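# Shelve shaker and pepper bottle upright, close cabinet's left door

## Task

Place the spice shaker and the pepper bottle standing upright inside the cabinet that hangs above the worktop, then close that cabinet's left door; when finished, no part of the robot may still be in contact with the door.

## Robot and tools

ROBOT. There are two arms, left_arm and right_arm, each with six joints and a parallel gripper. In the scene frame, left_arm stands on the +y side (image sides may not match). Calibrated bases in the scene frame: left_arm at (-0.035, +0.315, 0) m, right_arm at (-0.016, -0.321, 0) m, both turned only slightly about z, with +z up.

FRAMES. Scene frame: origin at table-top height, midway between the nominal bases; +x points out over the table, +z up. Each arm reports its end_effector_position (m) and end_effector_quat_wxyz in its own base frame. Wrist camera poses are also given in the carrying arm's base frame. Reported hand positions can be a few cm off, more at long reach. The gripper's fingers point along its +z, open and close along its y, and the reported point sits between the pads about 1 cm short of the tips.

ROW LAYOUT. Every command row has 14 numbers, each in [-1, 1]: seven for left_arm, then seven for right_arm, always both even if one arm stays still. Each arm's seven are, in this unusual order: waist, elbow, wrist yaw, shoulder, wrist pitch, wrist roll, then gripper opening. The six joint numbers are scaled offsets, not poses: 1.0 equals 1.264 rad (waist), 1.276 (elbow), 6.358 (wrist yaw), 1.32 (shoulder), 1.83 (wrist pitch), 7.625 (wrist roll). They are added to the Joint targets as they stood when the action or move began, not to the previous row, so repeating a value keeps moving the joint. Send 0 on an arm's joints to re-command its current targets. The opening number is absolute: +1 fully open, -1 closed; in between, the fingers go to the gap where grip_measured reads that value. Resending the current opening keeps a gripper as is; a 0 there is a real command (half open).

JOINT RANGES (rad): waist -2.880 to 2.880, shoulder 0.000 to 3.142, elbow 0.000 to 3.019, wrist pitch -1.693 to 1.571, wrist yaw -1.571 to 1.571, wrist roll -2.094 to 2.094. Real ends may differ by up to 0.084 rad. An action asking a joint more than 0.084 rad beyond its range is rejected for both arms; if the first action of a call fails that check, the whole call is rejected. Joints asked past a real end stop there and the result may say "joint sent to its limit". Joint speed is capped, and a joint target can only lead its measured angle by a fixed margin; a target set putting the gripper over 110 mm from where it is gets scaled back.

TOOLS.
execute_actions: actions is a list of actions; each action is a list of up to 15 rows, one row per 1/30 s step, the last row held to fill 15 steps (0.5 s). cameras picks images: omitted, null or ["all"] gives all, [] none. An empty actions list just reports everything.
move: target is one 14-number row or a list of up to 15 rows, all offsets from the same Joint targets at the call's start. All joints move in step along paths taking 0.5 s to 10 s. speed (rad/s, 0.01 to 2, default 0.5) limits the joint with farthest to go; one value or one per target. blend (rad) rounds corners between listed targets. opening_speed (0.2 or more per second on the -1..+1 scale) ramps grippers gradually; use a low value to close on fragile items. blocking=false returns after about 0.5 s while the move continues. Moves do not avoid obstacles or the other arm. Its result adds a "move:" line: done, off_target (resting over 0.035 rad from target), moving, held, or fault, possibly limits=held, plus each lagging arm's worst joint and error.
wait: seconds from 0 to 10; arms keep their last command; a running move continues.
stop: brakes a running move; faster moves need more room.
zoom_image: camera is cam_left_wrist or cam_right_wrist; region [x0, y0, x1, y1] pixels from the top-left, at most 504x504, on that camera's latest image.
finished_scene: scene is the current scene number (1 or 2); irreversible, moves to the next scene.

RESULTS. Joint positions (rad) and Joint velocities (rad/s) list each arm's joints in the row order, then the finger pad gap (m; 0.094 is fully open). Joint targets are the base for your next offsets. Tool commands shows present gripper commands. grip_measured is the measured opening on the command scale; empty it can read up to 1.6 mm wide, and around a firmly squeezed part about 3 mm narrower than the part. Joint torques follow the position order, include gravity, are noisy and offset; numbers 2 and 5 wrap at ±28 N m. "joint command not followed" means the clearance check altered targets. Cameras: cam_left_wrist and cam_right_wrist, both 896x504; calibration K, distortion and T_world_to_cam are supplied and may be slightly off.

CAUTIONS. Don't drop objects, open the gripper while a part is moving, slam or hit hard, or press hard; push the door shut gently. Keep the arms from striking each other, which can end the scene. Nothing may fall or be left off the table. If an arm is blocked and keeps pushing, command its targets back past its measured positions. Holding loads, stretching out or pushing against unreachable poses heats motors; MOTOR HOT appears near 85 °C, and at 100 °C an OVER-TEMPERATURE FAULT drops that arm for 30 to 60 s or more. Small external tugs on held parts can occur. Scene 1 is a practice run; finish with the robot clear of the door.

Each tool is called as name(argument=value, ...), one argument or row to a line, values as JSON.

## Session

execute_actions(
  actions=[],
)

Scene clock: 0.00 s.
left_arm: end_effector_position=(+0.1589, -0.4255, +0.3519) grip_measured=+1.000 end_effector_quat_wxyz=(+0.687, +0.167, +0.707, +0.018) | right_arm: end_effector_position=(+0.4637, -0.0246, +0.1281) grip_measured=+1.000 end_effector_quat_wxyz=(-0.025, -0.157, +0.987, +0.010)
Joint names: [waist, elbow, wrist yaw, shoulder, wrist pitch, wrist roll]
Joint positions: left_arm=[-1.593 0.89 -1.379 1.231 0.051 -0.026 0.094] | right_arm=[-0.056 1.3 -0.01 1.646 -1.278 -0.37 0.094]
Joint velocities: within noise
Joint torques (N m): no reading
Motor temperatures (°C): left_arm=[27 27 24 29 26 24 25] | right_arm=[23 26 26 25 26 22 25]
Heat: left arm: hottest shoulder 29 °C; right arm: hottest elbow 26 °C.
Joint targets: left_arm=[-1.593 0.910 -1.379 1.235 0.053 -0.026] | right_arm=[-0.056 1.326 -0.010 1.642 -1.277 -0.370]
Tool commands: left_gripper/opening=+1.0 right_gripper/opening=+1.0
camera_calibration:
cam_left_wrist: T_world_to_cam=[[-0.28155, -0.953748, -0.105329, -0.338955], [-0.674843, 0.274851, -0.684867, 0.486259], [0.682141, -0.121744, -0.721015, 0.218509], [0, 0, 0, 1]] pos_world=[0.083662, -0.430324, 0.454869]
cam_right_wrist: T_world_to_cam=[[0.427681, -0.903597, 0.0245287, -0.234755], [-0.63658, -0.281813, 0.717877, 0.2161], [-0.641759, -0.322637, -0.695738, 0.505334], [0, 0, 0, 1]] pos_world=[0.562268, 0.0118158, 0.202205]

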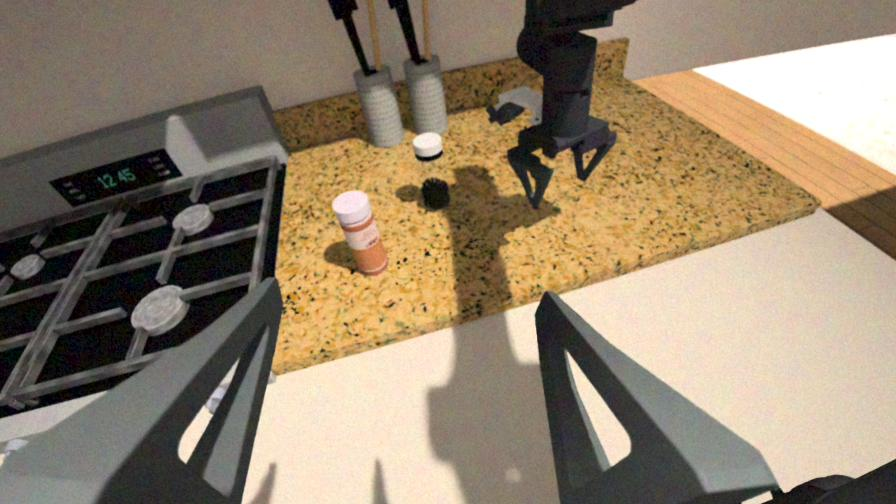

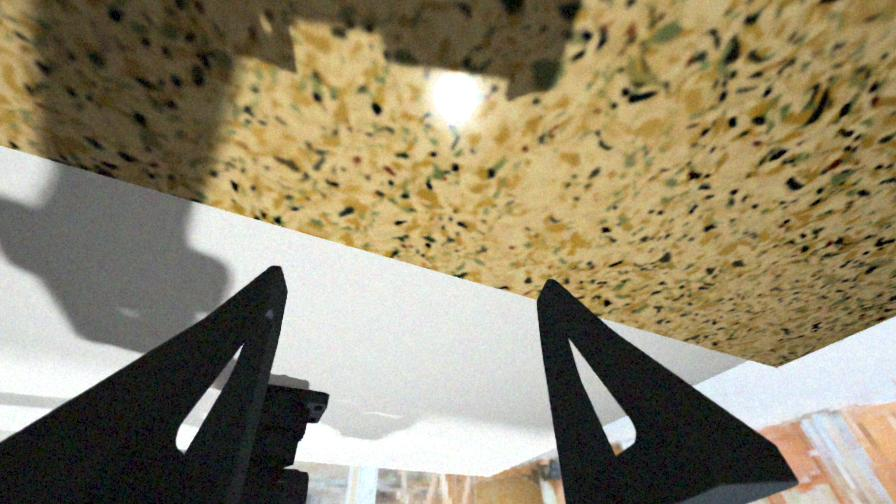

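move(
  target=[0.6978,-0.2273,0.2090,-0.0265,0.2989,0.0034,0.1, 0,-0.4804,0.0016,-0.2197,0.9650,0.0485,1.0],
  speed=1.2,
  opening_speed=1.5,
)

Scene clock: 5.37 s.
left_arm: end_effector_position=(+0.3955, -0.3337, +0.3000) grip_measured=+0.103 end_effector_quat_wxyz=(+0.669, +0.227, +0.668, -0.234) | right_arm: end_effector_position=(+0.5563, -0.0309, +0.2364) grip_measured=+1.000 end_effector_quat_wxyz=(+0.638, +0.016, +0.770, -0.020)
Joint positions: left_arm=[-0.717 0.631 -0.053 1.212 0.585 -0.009 0.052] | right_arm=[-0.056 0.713 -0.003 1.37 0.471 -0.01 0.094]
Joint torques (N m): left_arm=[1.67 8.31 0.1 -6.83 2.15 0.23] | right_arm=[0.5 9.68 0.13 -11.69 2.86 0.18]
Joint targets: left_arm=[-0.711 0.619 -0.050 1.200 0.600 0.000] | right_arm=[-0.056 0.713 0.000 1.352 0.489 -0.001]
move: done
camera_calibration:
cam_left_wrist: T_world_to_cam=[[-0.666905, -0.728366, 0.157227, -0.0414193], [-0.572122, 0.365335, -0.734307, 0.589515], [0.477404, -0.579666, -0.660358, -0.0591895], [0, 0, 0, 1]]
cam_right_wrist: T_world_to_cam=[[-0.083954, -0.986101, 0.143375, -0.0287068], [-0.811331, -0.0158906, -0.58437, 0.608858], [0.578527, -0.165385, -0.798721, -0.0116247], [0, 0, 0, 1]]

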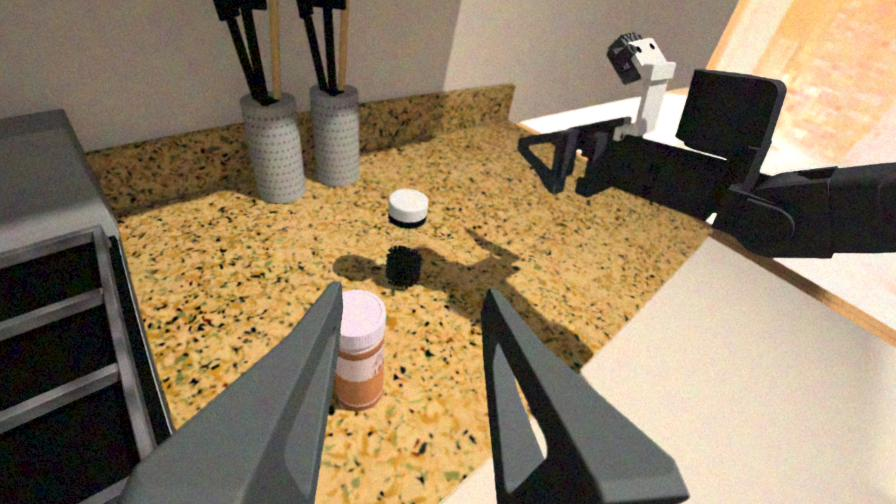

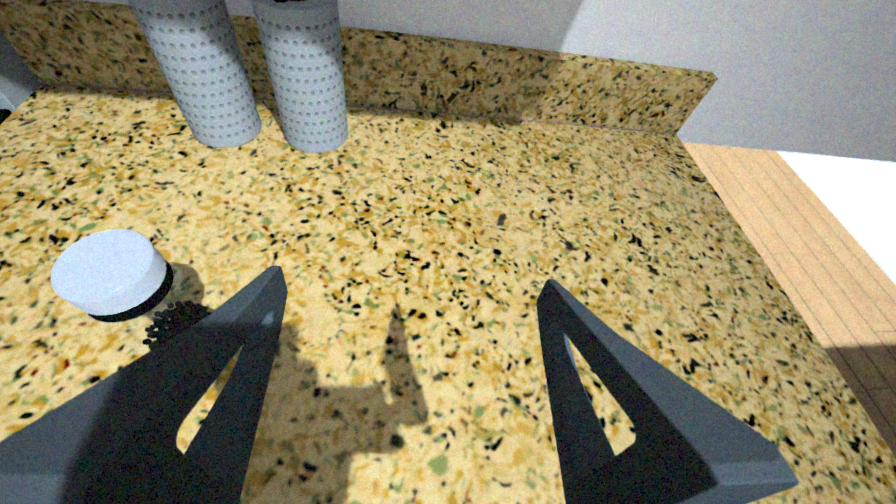

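move(
  target=[0,0.9060,-0.0053,0.4402,-0.0842,0,0.1, 0.2191,-0.1168,0,0.3667,0.3486,0.0001,1.0],
  speed=1.0,
)

Scene clock: 8.20 s.
left_arm: end_effector_position=(+0.5823, -0.4899, +0.5827) grip_measured=+0.103 end_effector_quat_wxyz=(+0.793, +0.155, +0.519, -0.278) | right_arm: end_effector_position=(+0.5309, +0.1121, +0.0790) grip_measured=+1.000 end_effector_quat_wxyz=(+0.648, -0.083, +0.754, +0.066)
Joint positions: left_arm=[-0.717 1.722 -0.082 1.748 0.454 -0.009 0.052] | right_arm=[0.208 0.564 -0.002 1.824 1.108 -0.009 0.094]
Joint torques (N m): left_arm=[1.79 15.27 -0.05 -11.75 0.99 0.22] | right_arm=[0.56 5.04 0.05 -11.22 2.48 0.18]
Joint targets: left_arm=[-0.711 1.776 -0.084 1.781 0.445 0.000] | right_arm=[0.221 0.564 0.000 1.836 1.127 0.000]
move: off_target (left_arm); left_arm: the elbow is farthest, 0.054 rad from its target
camera_calibration:
cam_left_wrist: T_world_to_cam=[[-0.694325, -0.704779, 0.1456, -0.0408303], [-0.310573, 0.110934, -0.944054, 0.806292], [0.649198, -0.7007, -0.295909, -0.423878], [0, 0, 0, 1]]
cam_right_wrist: T_world_to_cam=[[0.170167, -0.975279, 0.140977, -0.00318655], [-0.759461, -0.220958, -0.611879, 0.496151], [0.627903, -0.00294536, -0.778286, -0.144929], [0, 0, 0, 1]]

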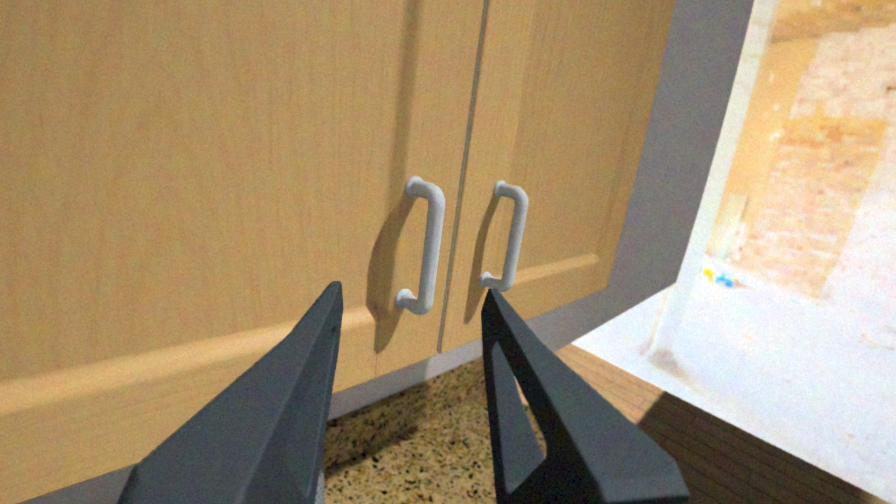

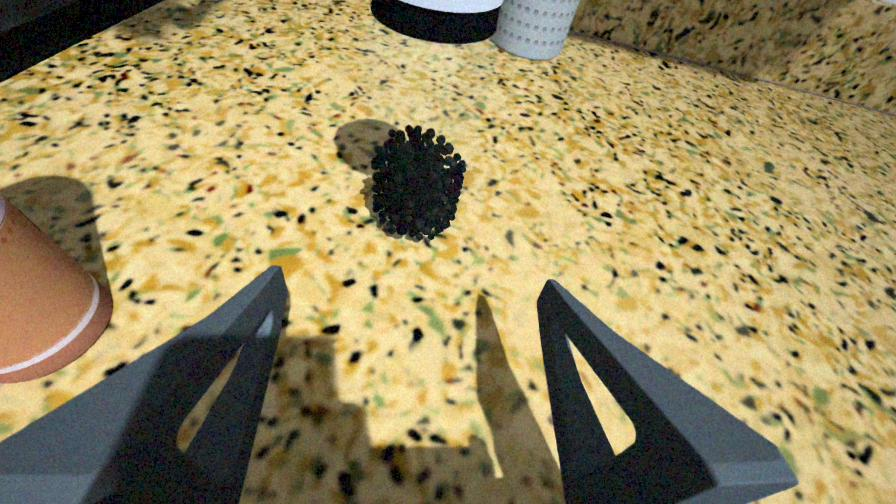

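move(
  target=[
    [0,0.0470,0,0.0265,-0.0191,0,0.1, 0,0.0259,0,0,-0.0109,0,1.0],
    [-0.0047,0.2539,-0.0013,0.1447,-0.1033,0,0.1, 0,0.2578,0,0.1030,-0.1044,0,1.0],
  ],
  speed=[0.2,0.22],
  blend=[0.02,0],
)

Scene clock: 13.83 s.
left_arm: end_effector_position=(+0.6347, -0.5338, +0.5904) grip_measured=+0.103 end_effector_quat_wxyz=(+0.781, +0.160, +0.541, -0.269) | right_arm: end_effector_position=(+0.6297, +0.1330, +0.0785) grip_measured=+1.000 end_effector_quat_wxyz=(+0.647, -0.083, +0.755, +0.066)
Joint positions: left_arm=[-0.717 2.046 -0.09 1.937 0.265 -0.009 0.052] | right_arm=[0.208 0.856 -0.002 1.954 0.943 -0.009 0.094]
Joint torques (N m): left_arm=[1.14 15.19 -0.07 -14.15 0.95 0.24] | right_arm=[1.08 9.91 0.11 -13.8 1.48 0.21]
Joint targets: left_arm=[-0.717 2.099 -0.092 1.972 0.256 0.000] | right_arm=[0.221 0.893 0.000 1.973 0.936 0.000]
move: off_target (left_arm, right_arm); left_arm: the elbow is farthest, 0.054 rad from its target; right_arm: the elbow is farthest, 0.036 rad from its target
camera_calibration:
cam_left_wrist: T_world_to_cam=[[-0.682692, -0.714902, 0.151149, -0.0525677], [-0.351149, 0.139577, -0.925858, 0.865028], [0.640801, -0.685152, -0.346325, -0.443019], [0, 0, 0, 1]]
cam_right_wrist: T_world_to_cam=[[0.170535, -0.975201, 0.141071, 0.000195064], [-0.761057, -0.221296, -0.609771, 0.576413], [0.625867, -0.00337552, -0.779922, -0.205916], [0, 0, 0, 1]]

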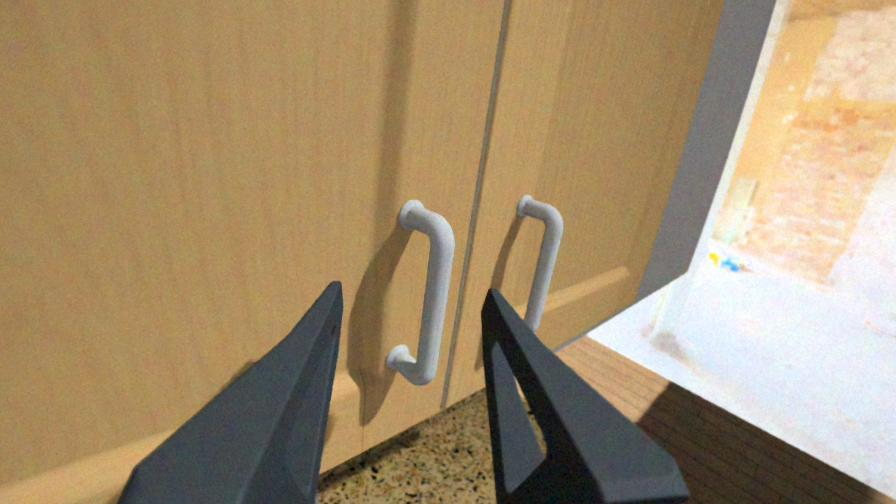

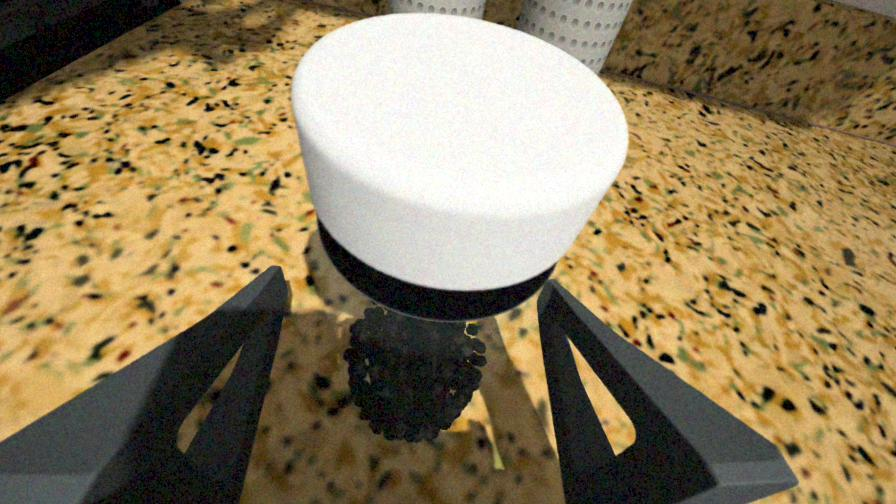

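move(
  target=[0,0.1685,0.0079,0.0970,-0.0699,0,0.1, 0,0,0,0,0,0,1.0],
  speed=0.22,
  cameras=["cam_left_wrist"],
)

Scene clock: 16.17 s.
left_arm: end_effector_position=(+0.6575, -0.5631, +0.5881) grip_measured=+0.103 end_effector_quat_wxyz=(+0.766, +0.183, +0.551, -0.275) | right_arm: end_effector_position=(+0.6297, +0.1330, +0.0785) grip_measured=+1.000 end_effector_quat_wxyz=(+0.647, -0.083, +0.755, +0.066)
Joint positions: left_arm=[-0.717 2.251 -0.049 2.056 0.138 -0.007 0.052] | right_arm=[0.208 0.856 -0.002 1.954 0.943 -0.009 0.094]
Joint torques (N m): left_arm=[1.38 15.98 0.28 -14.86 1.17 0.2] | right_arm=[0.67 9.94 0.08 -14.15 1.63 0.18]
Joint targets: left_arm=[-0.717 2.315 -0.042 2.100 0.128 0.000] | right_arm=[0.221 0.893 0.000 1.973 0.936 0.000]
move: off_target (left_arm, right_arm); left_arm: the elbow is farthest, 0.063 rad from its target; right_arm: the elbow is farthest, 0.037 rad from its target
camera_calibration:
cam_left_wrist: T_world_to_cam=[[-0.706535, -0.694138, 0.137767, -0.0223365], [-0.363569, 0.189019, -0.912189, 0.902976], [0.607145, -0.694582, -0.385916, -0.438406], [0, 0, 0, 1]]
Images, in order: cam_left_wrist.

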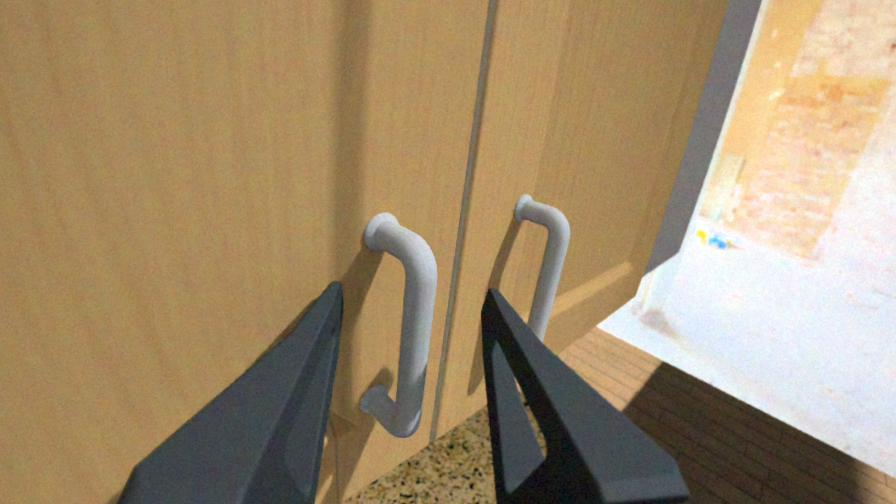

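move(
  target=[0,0.0266,0,0.0152,-0.0115,0,-1.0, 0,0,0,0,0,0,-0.25],
  speed=0.2,
  opening_speed=0.7,
)

Scene clock: 20.87 s.
left_arm: end_effector_position=(+0.6643, -0.5584, +0.5921) grip_measured=-0.446 end_effector_quat_wxyz=(+0.768, +0.182, +0.554, -0.265) | right_arm: end_effector_position=(+0.6297, +0.1330, +0.0785) grip_measured=+0.086 end_effector_quat_wxyz=(+0.647, -0.082, +0.755, +0.066)
Joint positions: left_arm=[-0.71 2.285 -0.057 2.067 0.108 0.004 0.026] | right_arm=[0.208 0.856 -0.002 1.954 0.943 -0.007 0.051]
Joint torques (N m): left_arm=[0.62 15.97 0.57 -14.27 1.33 0.1] | right_arm=[1.08 9.99 0.08 -13.39 1.63 0.17]
Motor temperatures (°C): left_arm=[27 33 24 31 26 24 25] | right_arm=[23 27 26 26 26 22 25]
Joint targets: left_arm=[-0.717 2.349 -0.042 2.120 0.107 0.000] | right_arm=[0.221 0.893 0.000 1.973 0.936 0.000]
move: off_target (left_arm, right_arm); left_arm: the elbow is farthest, 0.064 rad from its target; right_arm: the elbow is farthest, 0.037 rad from its target
camera_calibration:
cam_left_wrist: T_world_to_cam=[[-0.693009, -0.708919, 0.131044, -0.02803], [-0.368436, 0.192026, -0.909605, 0.911567], [0.619672, -0.678645, -0.394267, -0.432187], [0, 0, 0, 1]]
cam_right_wrist: T_world_to_cam=[[0.170351, -0.975448, 0.139579, 0.000461263], [-0.761301, -0.220218, -0.609857, 0.57643], [0.625621, -0.00237219, -0.780124, -0.205878], [0, 0, 0, 1]]

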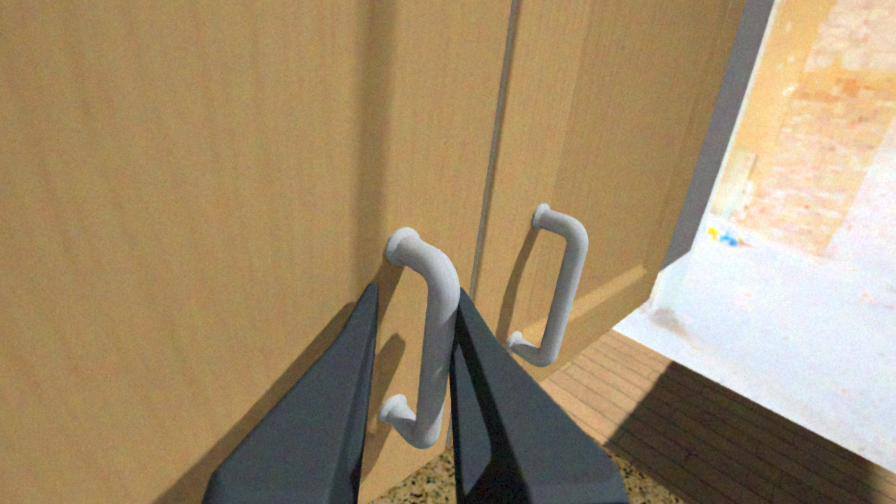

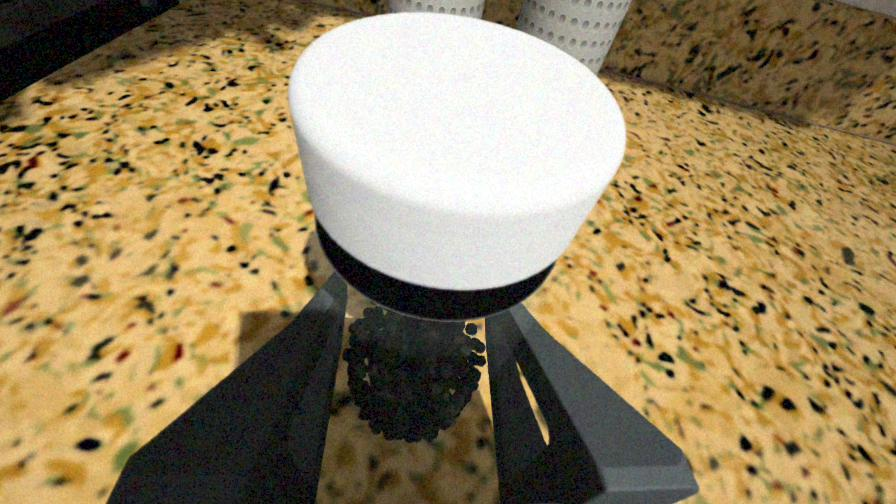

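move(
  target=[0,0,0.0066,0,0,0,-1.0, 0,0,0,0,0,0,-0.25],
  speed=0.2,
  cameras=["cam_left_wrist"],
)

Scene clock: 22.67 s.
left_arm: end_effector_position=(+0.6632, -0.5599, +0.5921) grip_measured=-0.446 end_effector_quat_wxyz=(+0.766, +0.189, +0.552, -0.270) | right_arm: end_effector_position=(+0.6297, +0.1330, +0.0785) grip_measured=+0.086 end_effector_quat_wxyz=(+0.647, -0.082, +0.755, +0.066)
Joint positions: left_arm=[-0.708 2.285 -0.038 2.067 0.108 0.004 0.026] | right_arm=[0.208 0.856 -0.002 1.954 0.943 -0.007 0.051]
Joint torques (N m): left_arm=[0.26 16.03 1.39 -14.21 1.33 0.09] | right_arm=[1.79 9.87 0.11 -13.63 1.63 0.18]
Heat: left arm: hottest elbow 34 °C; right arm: hottest elbow 28 °C.
Joint targets: left_arm=[-0.717 2.349 0.000 2.120 0.107 0.000] | right_arm=[0.221 0.893 0.000 1.973 0.936 0.000]
move: off_target (left_arm, right_arm); left_arm: the elbow is farthest, 0.064 rad from its target; right_arm: the elbow is farthest, 0.037 rad from its target
camera_calibration:
cam_left_wrist: T_world_to_cam=[[-0.704838, -0.698308, 0.124778, -0.0123964], [-0.361528, 0.202276, -0.910155, 0.912971], [0.610329, -0.686622, -0.39503, -0.430318], [0, 0, 0, 1]]
Images, in order: cam_left_wrist.

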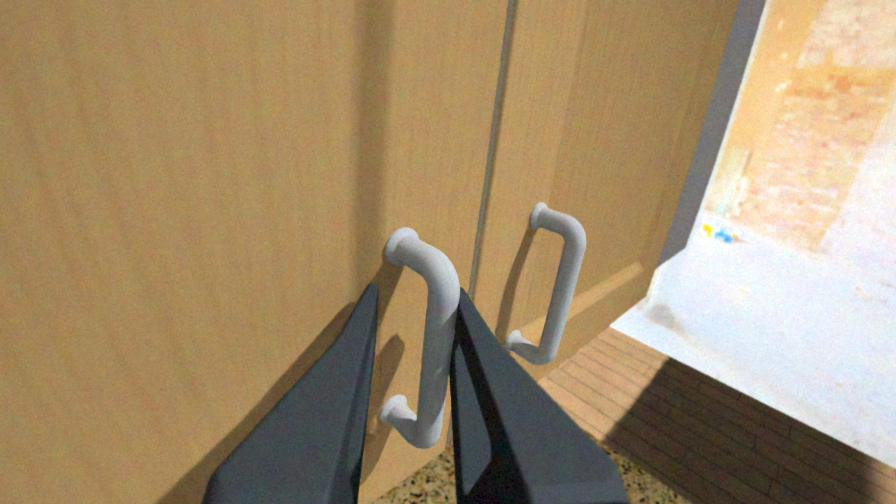

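zoom_image(
  camera="cam_left_wrist",
  region=[330, 200, 530, 480],
)

Scaled by 1.800 from the camera's 896x504 image, which has a finer 1280x720 frame.

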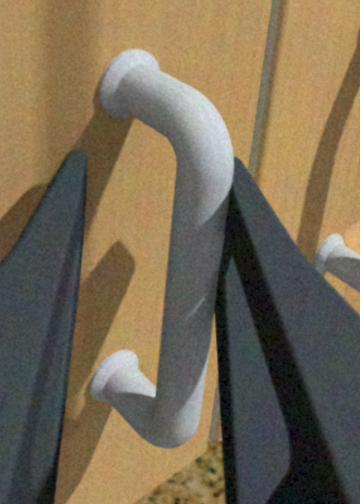

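move(
  target=[0,0,0,0,0,0,-0.2, 0,0,0,0,0,0,-0.25],
  speed=0.2,
  cameras=["cam_left_wrist"],
)

Scene clock: 26.77 s.
left_arm: end_effector_position=(+0.6612, -0.5625, +0.5919) grip_measured=-0.204 end_effector_quat_wxyz=(+0.764, +0.196, +0.550, -0.275) | right_arm: end_effector_position=(+0.6297, +0.1330, +0.0785) grip_measured=+0.086 end_effector_quat_wxyz=(+0.647, -0.082, +0.755, +0.066)
Joint positions: left_arm=[-0.708 2.285 -0.019 2.067 0.106 0.004 0.037] | right_arm=[0.208 0.856 -0.002 1.954 0.943 -0.007 0.051]
Joint torques (N m): left_arm=[0.56 15.99 0.72 -14.21 1.42 0.09] | right_arm=[0.91 9.91 0.11 -13.92 1.63 0.19]
Joint targets: left_arm=[-0.717 2.349 0.000 2.120 0.107 0.000] | right_arm=[0.221 0.893 0.000 1.973 0.936 0.000]
move: off_target (left_arm, right_arm); left_arm: the elbow is farthest, 0.064 rad from its target; right_arm: the elbow is farthest, 0.037 rad from its target
camera_calibration:
cam_left_wrist: T_world_to_cam=[[-0.718041, -0.685735, 0.119101, 0.00350472], [-0.35499, 0.213639, -0.910132, 0.914613], [0.598665, -0.695791, -0.396831, -0.427373], [0, 0, 0, 1]]
Images, in order: cam_left_wrist.

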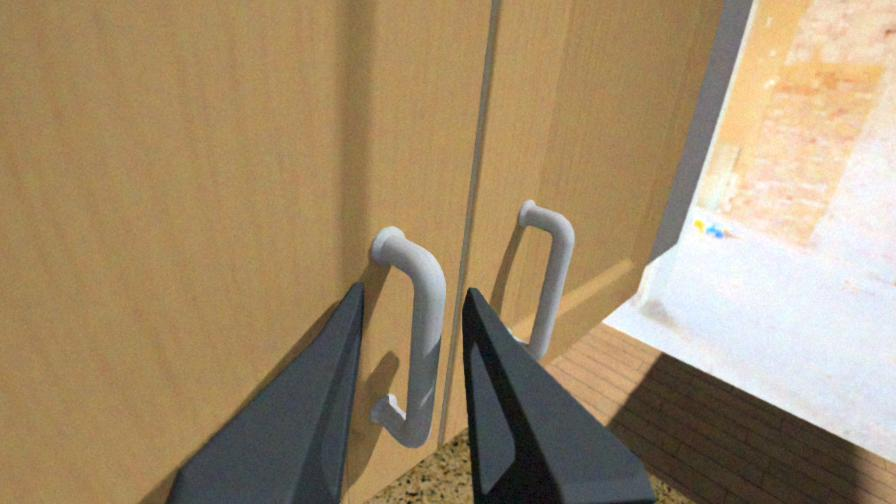

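move(
  target=[
    [0,0,0,0,-0.0383,0,-0.2, 0,0,0,0,0,0,-0.25],
    [0,0,0,0,-0.0383,0,-1.0, 0,0,0,0,0,0,-0.25],
  ],
  speed=[0.2,0.2],
  opening_speed=1.0,
  cameras=["cam_left_wrist"],
)

Scene clock: 29.73 s.
left_arm: end_effector_position=(+0.6638, -0.5595, +0.5908) grip_measured=-0.441 end_effector_quat_wxyz=(+0.754, +0.200, +0.564, -0.269) | right_arm: end_effector_position=(+0.6297, +0.1330, +0.0785) grip_measured=+0.086 end_effector_quat_wxyz=(+0.647, -0.082, +0.755, +0.066)
Joint positions: left_arm=[-0.704 2.299 -0.019 2.063 0.051 0.004 0.026] | right_arm=[0.208 0.856 -0.002 1.954 0.943 -0.007 0.051]
Joint torques (N m): left_arm=[0.09 14.71 0.72 -13.86 0.88 0.09] | right_arm=[1.26 10 0.1 -14.68 1.68 0.19]
Joint targets: left_arm=[-0.717 2.349 0.000 2.120 0.037 0.000] | right_arm=[0.221 0.893 0.000 1.973 0.936 0.000]
move: off_target (left_arm, right_arm); target 2's new numbers were sent with left_arm's shoulder 0.056 rad from that target; left_arm: the shoulder is farthest, 0.057 rad from its target; right_arm: the elbow is farthest, 0.037 rad from its target
camera_calibration:
cam_left_wrist: T_world_to_cam=[[-0.711139, -0.692302, 0.122475, -0.00262874], [-0.381651, 0.233835, -0.894239, 0.933556], [0.590444, -0.682671, -0.430507, -0.394539], [0, 0, 0, 1]]
Images, in order: cam_left_wrist.

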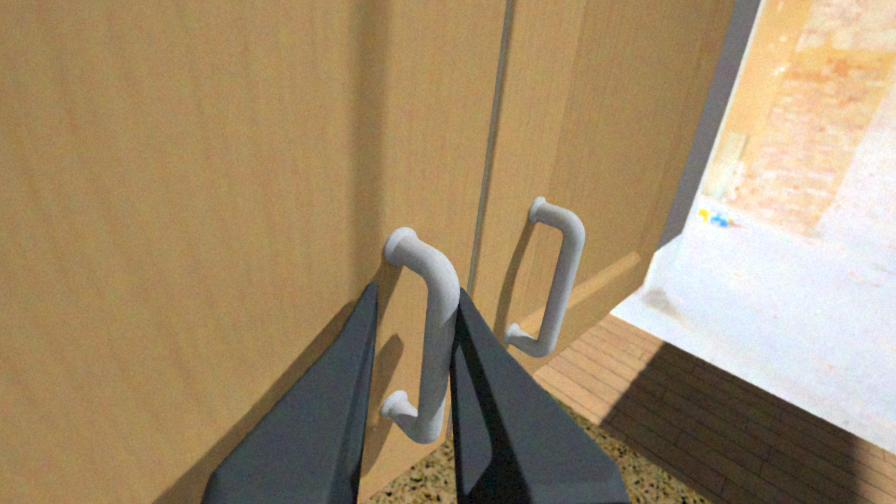

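move(
  target=[
    [0,0,0,0,0,0,-0.2, 0,0,0,0,0,0,-0.25],
    [0,-0.2226,-0.0079,-0.1364,0.0934,0,-0.2, 0,0,0,0,0,0,-0.25],
    [0,-0.0470,-0.0082,-0.0250,0.0388,0,-0.2, 0,0,0,0,0,0,-0.25],
    [0,-0.0470,-0.0082,-0.0250,0.0388,0,-1.0, 0,0,0,0,0,0,-0.25],
  ],
  speed=[0.4,0.4,0.25,0.25],
  opening_speed=1.0,
  cameras=["cam_left_wrist"],
)

Scene clock: 36.23 s.
left_arm: end_effector_position=(+0.6639, -0.5567, +0.5792) grip_measured=-0.472 end_effector_quat_wxyz=(+0.763, +0.183, +0.564, -0.258) | right_arm: end_effector_position=(+0.6297, +0.1330, +0.0785) grip_measured=+0.086 end_effector_quat_wxyz=(+0.647, -0.082, +0.755, +0.066)
Joint positions: left_arm=[-0.711 2.235 -0.067 2.049 0.117 0.009 0.025] | right_arm=[0.208 0.856 -0.002 1.954 0.943 -0.007 0.051]
Joint torques (N m): left_arm=[0.62 15.16 0.57 -15.27 1.03 0.05] | right_arm=[1.14 9.92 0.08 -13.8 1.59 0.2]
Joint targets: left_arm=[-0.717 2.288 -0.052 2.087 0.108 0.000] | right_arm=[0.221 0.893 0.000 1.973 0.936 0.000]
move: off_target (left_arm, right_arm); target 4's new numbers were sent with left_arm's elbow 0.054 rad from that target; left_arm: the elbow is farthest, 0.054 rad from its target; right_arm: the elbow is farthest, 0.037 rad from its target
camera_calibration:
cam_left_wrist: T_world_to_cam=[[-0.683554, -0.718166, 0.130355, -0.036427], [-0.384964, 0.20299, -0.900332, 0.911092], [0.620127, -0.665607, -0.415223, -0.416789], [0, 0, 0, 1]]
Images, in order: cam_left_wrist.

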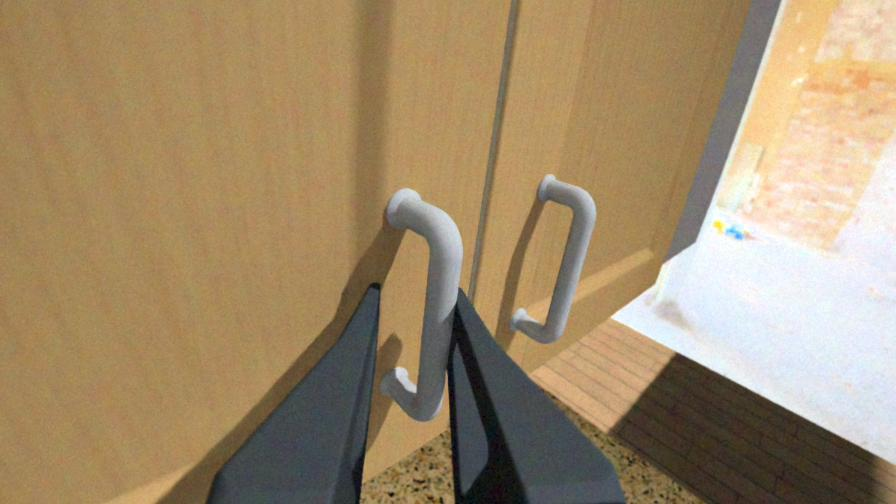

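move(
  target=[
    [0,-0.0392,0,-0.0318,0.0098,0,-1.0, 0,0.0063,0,-0.0212,0,0,-0.25],
    [-0.0293,-0.3068,0.0013,-0.2015,0.0653,0,-1.0, 0,0.0063,0,-0.0212,0,0,-0.25],
    [-0.0320,-0.5089,0.0138,-0.3553,0.0816,0,-1.0, 0,0.0063,0,-0.0212,0,0,-0.25],
    [0.0071,-0.6684,0.0324,-0.5003,0.0705,0,-1.0, 0,0.0078,0,-0.2197,-0.1393,0,-0.25],
    [0.0783,-0.7848,0.0599,-0.6286,0.0470,0,-1.0, 0,0.0078,0,-0.4159,-0.2820,0,-0.25],
    [0.2502,-0.8683,0.1079,-0.7439,0.0219,0,-1.0, 0,0.0078,0,-0.4159,-0.2820,0,-0.25],
  ],
  speed=[0.2,0.3,0.35,0.4,0.4,0.4],
  blend=[0.01,0.05,0.05,0.05,0.05,0],
)

Scene clock: 43.97 s.
left_arm: end_effector_position=(+0.4235, -0.2952, +0.5752) grip_measured=-0.806 end_effector_quat_wxyz=(+0.681, +0.348, +0.538, -0.353) | right_arm: end_effector_position=(+0.5907, +0.1247, +0.2581) grip_measured=+0.086 end_effector_quat_wxyz=(+0.639, -0.083, +0.762, +0.065)
Joint positions: left_arm=[-0.41 1.19 0.631 1.118 0.151 -0.037 0.009] | right_arm=[0.208 0.86 -0.002 1.452 0.416 -0.007 0.051]
Joint torques (N m): left_arm=[2.02 9.68 0.03 -6.71 1.22 0.47] | right_arm=[1.03 14.19 0.05 -14.74 1.87 0.11]
Joint targets: left_arm=[-0.400 1.181 0.634 1.105 0.148 0.000] | right_arm=[0.221 0.903 0.000 1.423 0.420 0.000]
move: off_target (left_arm, right_arm); left_arm: the wrist roll is farthest, 0.037 rad from its target; right_arm: the elbow is farthest, 0.043 rad from its target
camera_calibration:
cam_left_wrist: T_world_to_cam=[[-0.906411, -0.42061, 0.0388233, 0.222368], [-0.25509, 0.471814, -0.843991, 0.753798], [0.336674, -0.774906, -0.53495, 0.0613044], [0, 0, 0, 1]]
cam_right_wrist: T_world_to_cam=[[0.17338, -0.974808, 0.14032, -0.0280641], [-0.774312, -0.222968, -0.592221, 0.657868], [0.608588, -0.00597174, -0.793464, -0.0274039], [0, 0, 0, 1]]

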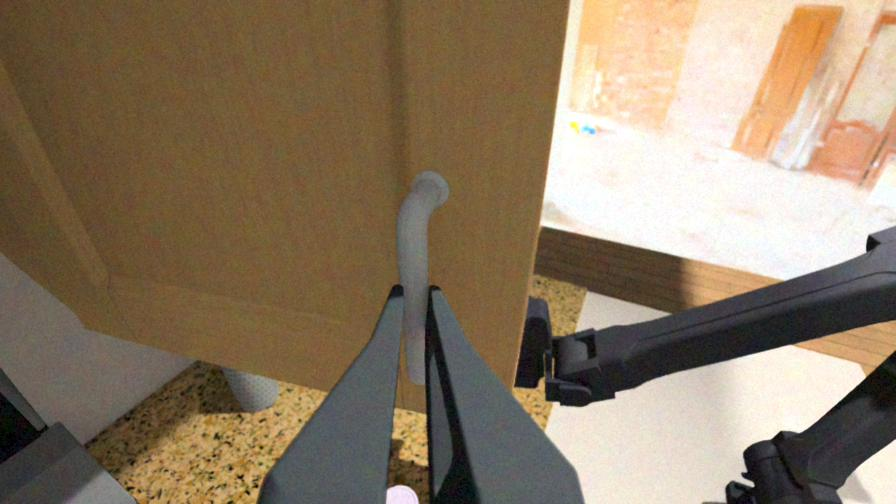

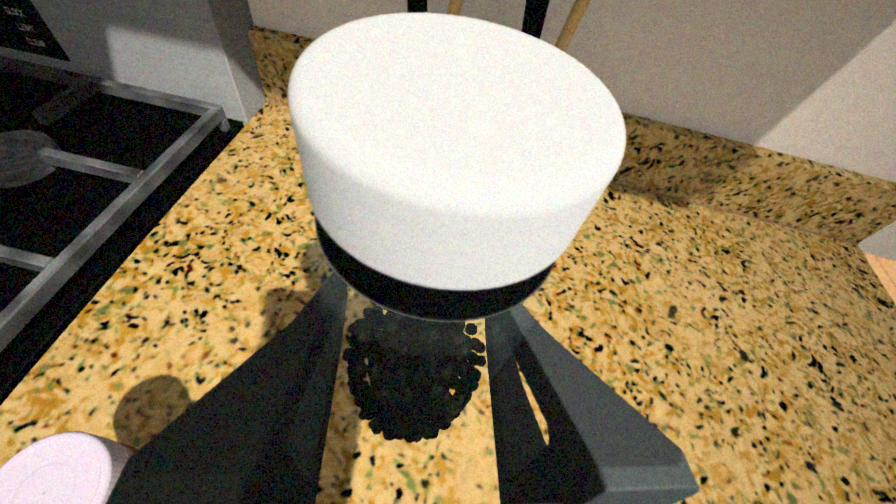

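move(
  target=[0,0,0,0,0,0,-1.0, -0.0427,0.5760,0,-0.1083,-0.4568,0,-0.25],
  speed=0.6,
  cameras=["cam_right_wrist"],
)

Scene clock: 47.00 s.
left_arm: end_effector_position=(+0.4235, -0.2952, +0.5752) grip_measured=-0.806 end_effector_quat_wxyz=(+0.681, +0.348, +0.538, -0.353) | right_arm: end_effector_position=(+0.5903, +0.1090, +0.5710) grip_measured=+0.086 end_effector_quat_wxyz=(+0.644, -0.073, +0.759, +0.057)
Joint positions: left_arm=[-0.41 1.19 0.631 1.118 0.151 -0.037 0.009] | right_arm=[0.183 1.564 -0.002 1.306 -0.421 -0.007 0.051]
Joint torques (N m): left_arm=[1.79 9.63 0.02 -6.77 1.22 0.48] | right_arm=[-0.85 18.33 0.09 -13.27 2.1 0.18]
Joint targets: left_arm=[-0.400 1.181 0.634 1.105 0.148 0.000] | right_arm=[0.167 1.638 0.000 1.280 -0.416 0.000]
move: off_target (left_arm, right_arm); left_arm: the wrist roll is farthest, 0.037 rad from its target; right_arm: the elbow is farthest, 0.074 rad from its target
camera_calibration:
cam_right_wrist: T_world_to_cam=[[0.146624, -0.97925, 0.139894, -0.0707492], [-0.772138, -0.201699, -0.602595, 0.84176], [0.618307, -0.0196622, -0.78569, 0.21232], [0, 0, 0, 1]]
Images, in order: cam_right_wrist.

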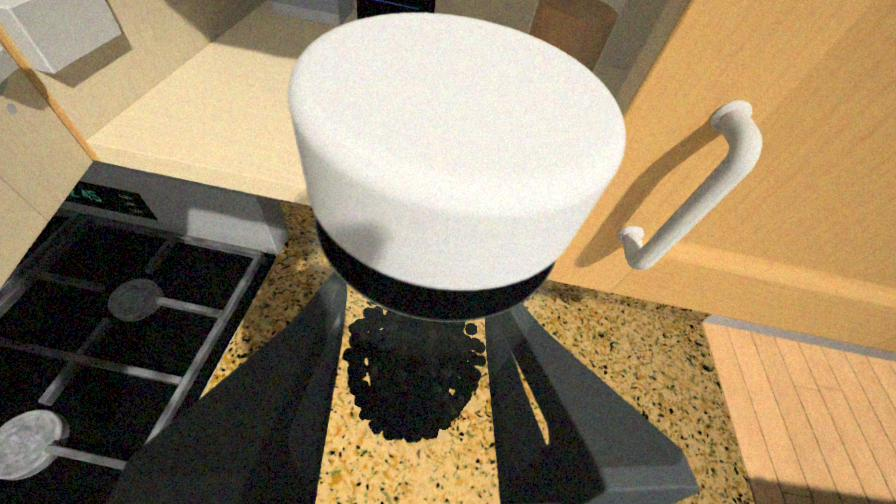

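zoom_image(
  camera="cam_right_wrist",
  region=[0, 0, 360, 240],
)

zoom_image(
  camera="cam_right_wrist",
  region=[500, 0, 860, 340],
)

Scaled by 1.400 from the camera's 896x504 image, which has a finer 1280x720 frame.

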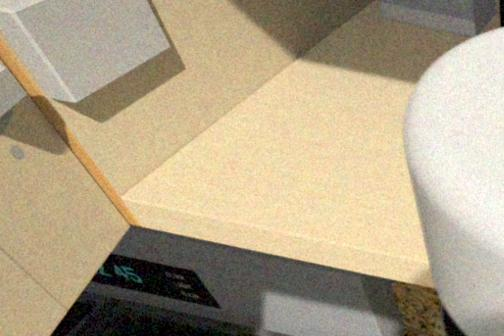

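Scaled by 1.400 from the camera's 896x504 image, which has a finer 1280x720 frame.

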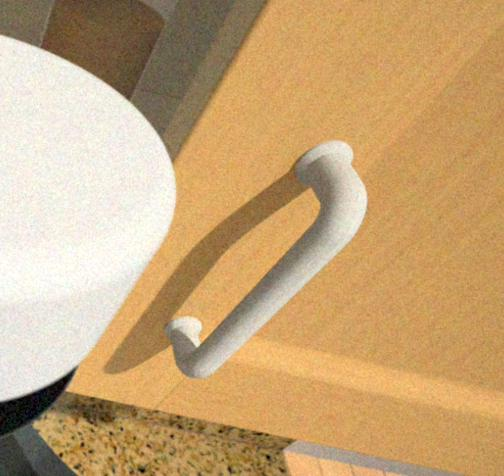

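move(
  target=[
    [0,0,0,0,0,0,-1.0, 0,0.005,0,0.0189,0,0,-0.25],
    [0,0,0,0,0,0,-1.0, 0,0.2680,0,0.2591,-0.0087,0,-0.25],
  ],
  speed=[0.15,0.26],
  blend=[0.005,0],
  cameras=["cam_right_wrist"],
)

Scene clock: 50.77 s.
left_arm: end_effector_position=(+0.4235, -0.2952, +0.5752) grip_measured=-0.806 end_effector_quat_wxyz=(+0.681, +0.348, +0.538, -0.353) | right_arm: end_effector_position=(+0.7101, +0.1311, +0.5651) grip_measured=+0.086 end_effector_quat_wxyz=(+0.643, -0.073, +0.761, +0.057)
Joint positions: left_arm=[-0.41 1.19 0.631 1.118 0.151 -0.037 0.009] | right_arm=[0.183 1.898 -0.002 1.628 -0.438 -0.007 0.051]
Joint torques (N m): left_arm=[2.14 9.69 0.05 -6.89 1.24 0.48] | right_arm=[-0.38 19.23 0.11 -16.32 2.06 0.12]
Joint targets: left_arm=[-0.400 1.181 0.634 1.105 0.148 0.000] | right_arm=[0.167 1.980 0.000 1.622 -0.432 0.000]
move: off_target (left_arm, right_arm); left_arm: the wrist roll is farthest, 0.037 rad from its target; right_arm: the elbow is farthest, 0.082 rad from its target
camera_calibration:
cam_right_wrist: T_world_to_cam=[[0.147307, -0.979124, 0.140059, -0.0664011], [-0.775067, -0.20224, -0.59864, 0.935002], [0.614469, -0.0203715, -0.788678, 0.138537], [0, 0, 0, 1]]
Images, in order: cam_right_wrist.

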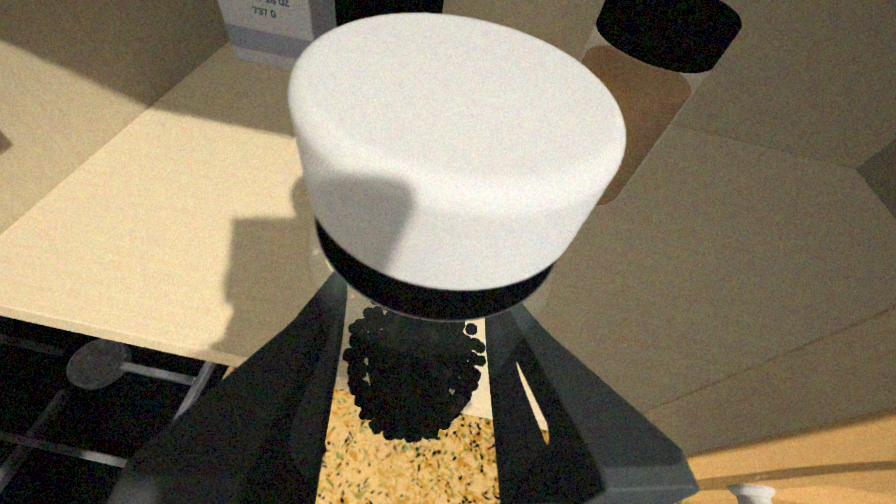

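move(
  target=[0,0,0,0,0,0,-1.0, 0,0.1129,0,0.1091,0.0197,0,-0.25],
  speed=0.16,
  cameras=["cam_right_wrist"],
)

Scene clock: 52.70 s.
left_arm: end_effector_position=(+0.4235, -0.2952, +0.5752) grip_measured=-0.806 end_effector_quat_wxyz=(+0.681, +0.348, +0.538, -0.353) | right_arm: end_effector_position=(+0.7608, +0.1405, +0.5531) grip_measured=+0.086 end_effector_quat_wxyz=(+0.647, -0.073, +0.757, +0.058)
Joint positions: left_arm=[-0.41 1.19 0.631 1.118 0.151 -0.037 0.009] | right_arm=[0.183 2.042 -0.002 1.769 -0.429 -0.007 0.051]
Joint torques (N m): left_arm=[1.96 9.69 0.04 -6.48 1.21 0.47] | right_arm=[-0.85 19.04 0.05 -18.67 3.12 0.14]
Motor temperatures (°C): left_arm=[27 37 24 33 26 24 26] | right_arm=[23 32 26 27 26 22 26]
Joint targets: left_arm=[-0.400 1.181 0.634 1.105 0.148 0.000] | right_arm=[0.167 2.124 0.000 1.766 -0.396 0.000]
move: off_target (left_arm, right_arm); left_arm: the wrist roll is farthest, 0.037 rad from its target; right_arm: the elbow is farthest, 0.082 rad from its target
camera_calibration:
cam_right_wrist: T_world_to_cam=[[0.145628, -0.979434, 0.139645, -0.0614656], [-0.767823, -0.200901, -0.608348, 0.96872], [0.623892, -0.0186304, -0.781289, 0.0865808], [0, 0, 0, 1]]
Images, in order: cam_right_wrist.

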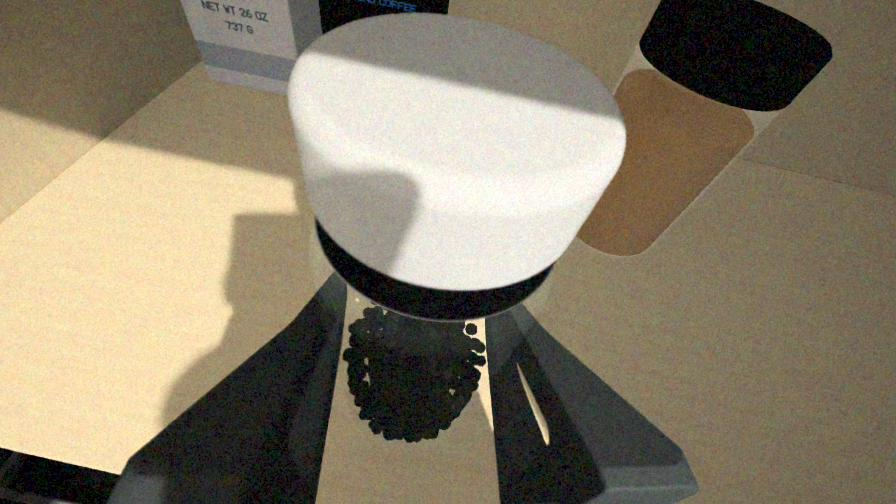

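move(
  target=[0,0,0,0,0,0,-1.0, 0,0,0,0.0130,0.0070,0,-0.25],
  speed=0.06,
  cameras=[],
)

Scene clock: 53.63 s.
left_arm: end_effector_position=(+0.4235, -0.2952, +0.5752) grip_measured=-0.806 end_effector_quat_wxyz=(+0.681, +0.348, +0.538, -0.353) | right_arm: end_effector_position=(+0.7657, +0.1414, +0.5500) grip_measured=+0.086 end_effector_quat_wxyz=(+0.650, -0.073, +0.755, +0.058)
Joint positions: left_arm=[-0.41 1.19 0.631 1.118 0.151 -0.037 0.009] | right_arm=[0.183 2.044 -0.002 1.779 -0.415 -0.007 0.051]
Joint torques (N m): left_arm=[2.08 9.66 0.04 -6.83 1.21 0.48] | right_arm=[-0.91 19.02 0.05 -17.73 3.02 0.2]
Heat: left arm: hottest elbow 36 °C; right arm: hottest elbow 33 °C.
Joint targets: left_arm=[-0.400 1.181 0.634 1.105 0.148 0.000] | right_arm=[0.167 2.124 0.000 1.784 -0.383 0.000]
move: off_target (left_arm, right_arm); left_arm: the wrist roll is farthest, 0.037 rad from its target; right_arm: the elbow is farthest, 0.080 rad from its target

move(
  target=[0,0,0,0,0,0,-1.0, 0,0,0,0.0114,0,0,-0.25],
  speed=0.06,
  cameras=[],
)

Scene clock: 54.53 s.
left_arm: end_effector_position=(+0.4235, -0.2952, +0.5752) grip_measured=-0.806 end_effector_quat_wxyz=(+0.681, +0.348, +0.538, -0.353) | right_arm: end_effector_position=(+0.7684, +0.1419, +0.5493) grip_measured=+0.086 end_effector_quat_wxyz=(+0.651, -0.073, +0.754, +0.058)
Joint positions: left_arm=[-0.41 1.19 0.631 1.118 0.151 -0.037 0.009] | right_arm=[0.183 2.051 -0.002 1.787 -0.411 -0.007 0.051]
Joint torques (N m): left_arm=[2.08 9.66 0.04 -6.83 1.21 0.49] | right_arm=[-0.91 18.26 0.07 -17.44 2.95 0.21]
Joint targets: left_arm=[-0.400 1.181 0.634 1.105 0.148 0.000] | right_arm=[0.167 2.124 0.000 1.799 -0.383 0.000]
move: off_target (left_arm, right_arm); left_arm: the wrist roll is farthest, 0.037 rad from its target; right_arm: the elbow is farthest, 0.073 rad from its target

move(
  target=[0,0,0,0,0,0,-1.0, 0,0,0,-0.0053,0,0,0.3],
  speed=0.05,
  opening_speed=0.9,
  cameras=["cam_right_wrist"],
)

Scene clock: 57.27 s.
left_arm: end_effector_position=(+0.4235, -0.2952, +0.5752) grip_measured=-0.806 end_effector_quat_wxyz=(+0.681, +0.348, +0.538, -0.353) | right_arm: end_effector_position=(+0.7676, +0.1417, +0.5617) grip_measured=+0.296 end_effector_quat_wxyz=(+0.661, -0.072, +0.745, +0.059)
Joint positions: left_arm=[-0.41 1.19 0.631 1.118 0.151 -0.037 0.009] | right_arm=[0.183 2.067 -0.002 1.787 -0.4 -0.007 0.061]
Joint torques (N m): left_arm=[2.08 9.69 0.04 -6.89 1.21 0.49] | right_arm=[-0.32 16.84 0.08 -17.79 2.65 0.21]
Joint targets: left_arm=[-0.400 1.181 0.634 1.105 0.148 0.000] | right_arm=[0.167 2.124 0.000 1.792 -0.383 0.000]
move: off_target (left_arm, right_arm); left_arm: the wrist roll is farthest, 0.037 rad from its target; right_arm: the elbow is farthest, 0.057 rad from its target
camera_calibration:
cam_right_wrist: T_world_to_cam=[[0.140727, -0.98034, 0.13831, -0.0577953], [-0.745875, -0.196846, -0.636334, 0.977755], [0.65105, -0.0136124, -0.758913, 0.0550142], [0, 0, 0, 1]]
Images, in order: cam_right_wrist.

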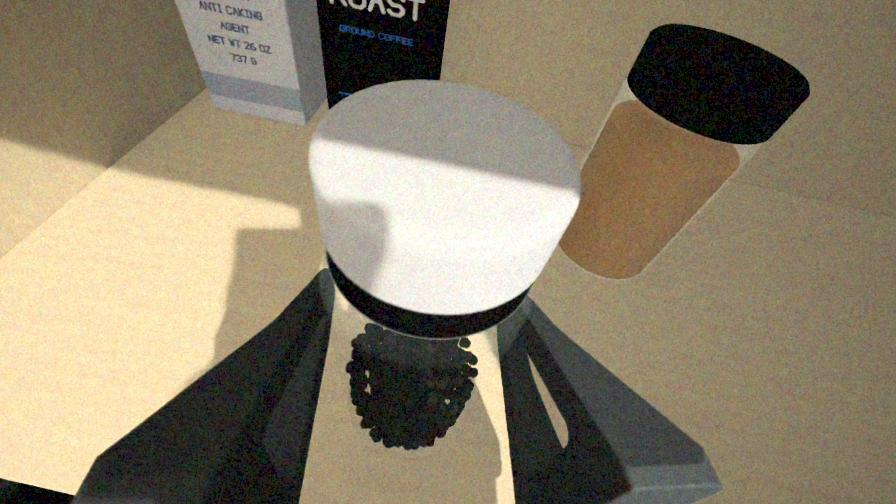

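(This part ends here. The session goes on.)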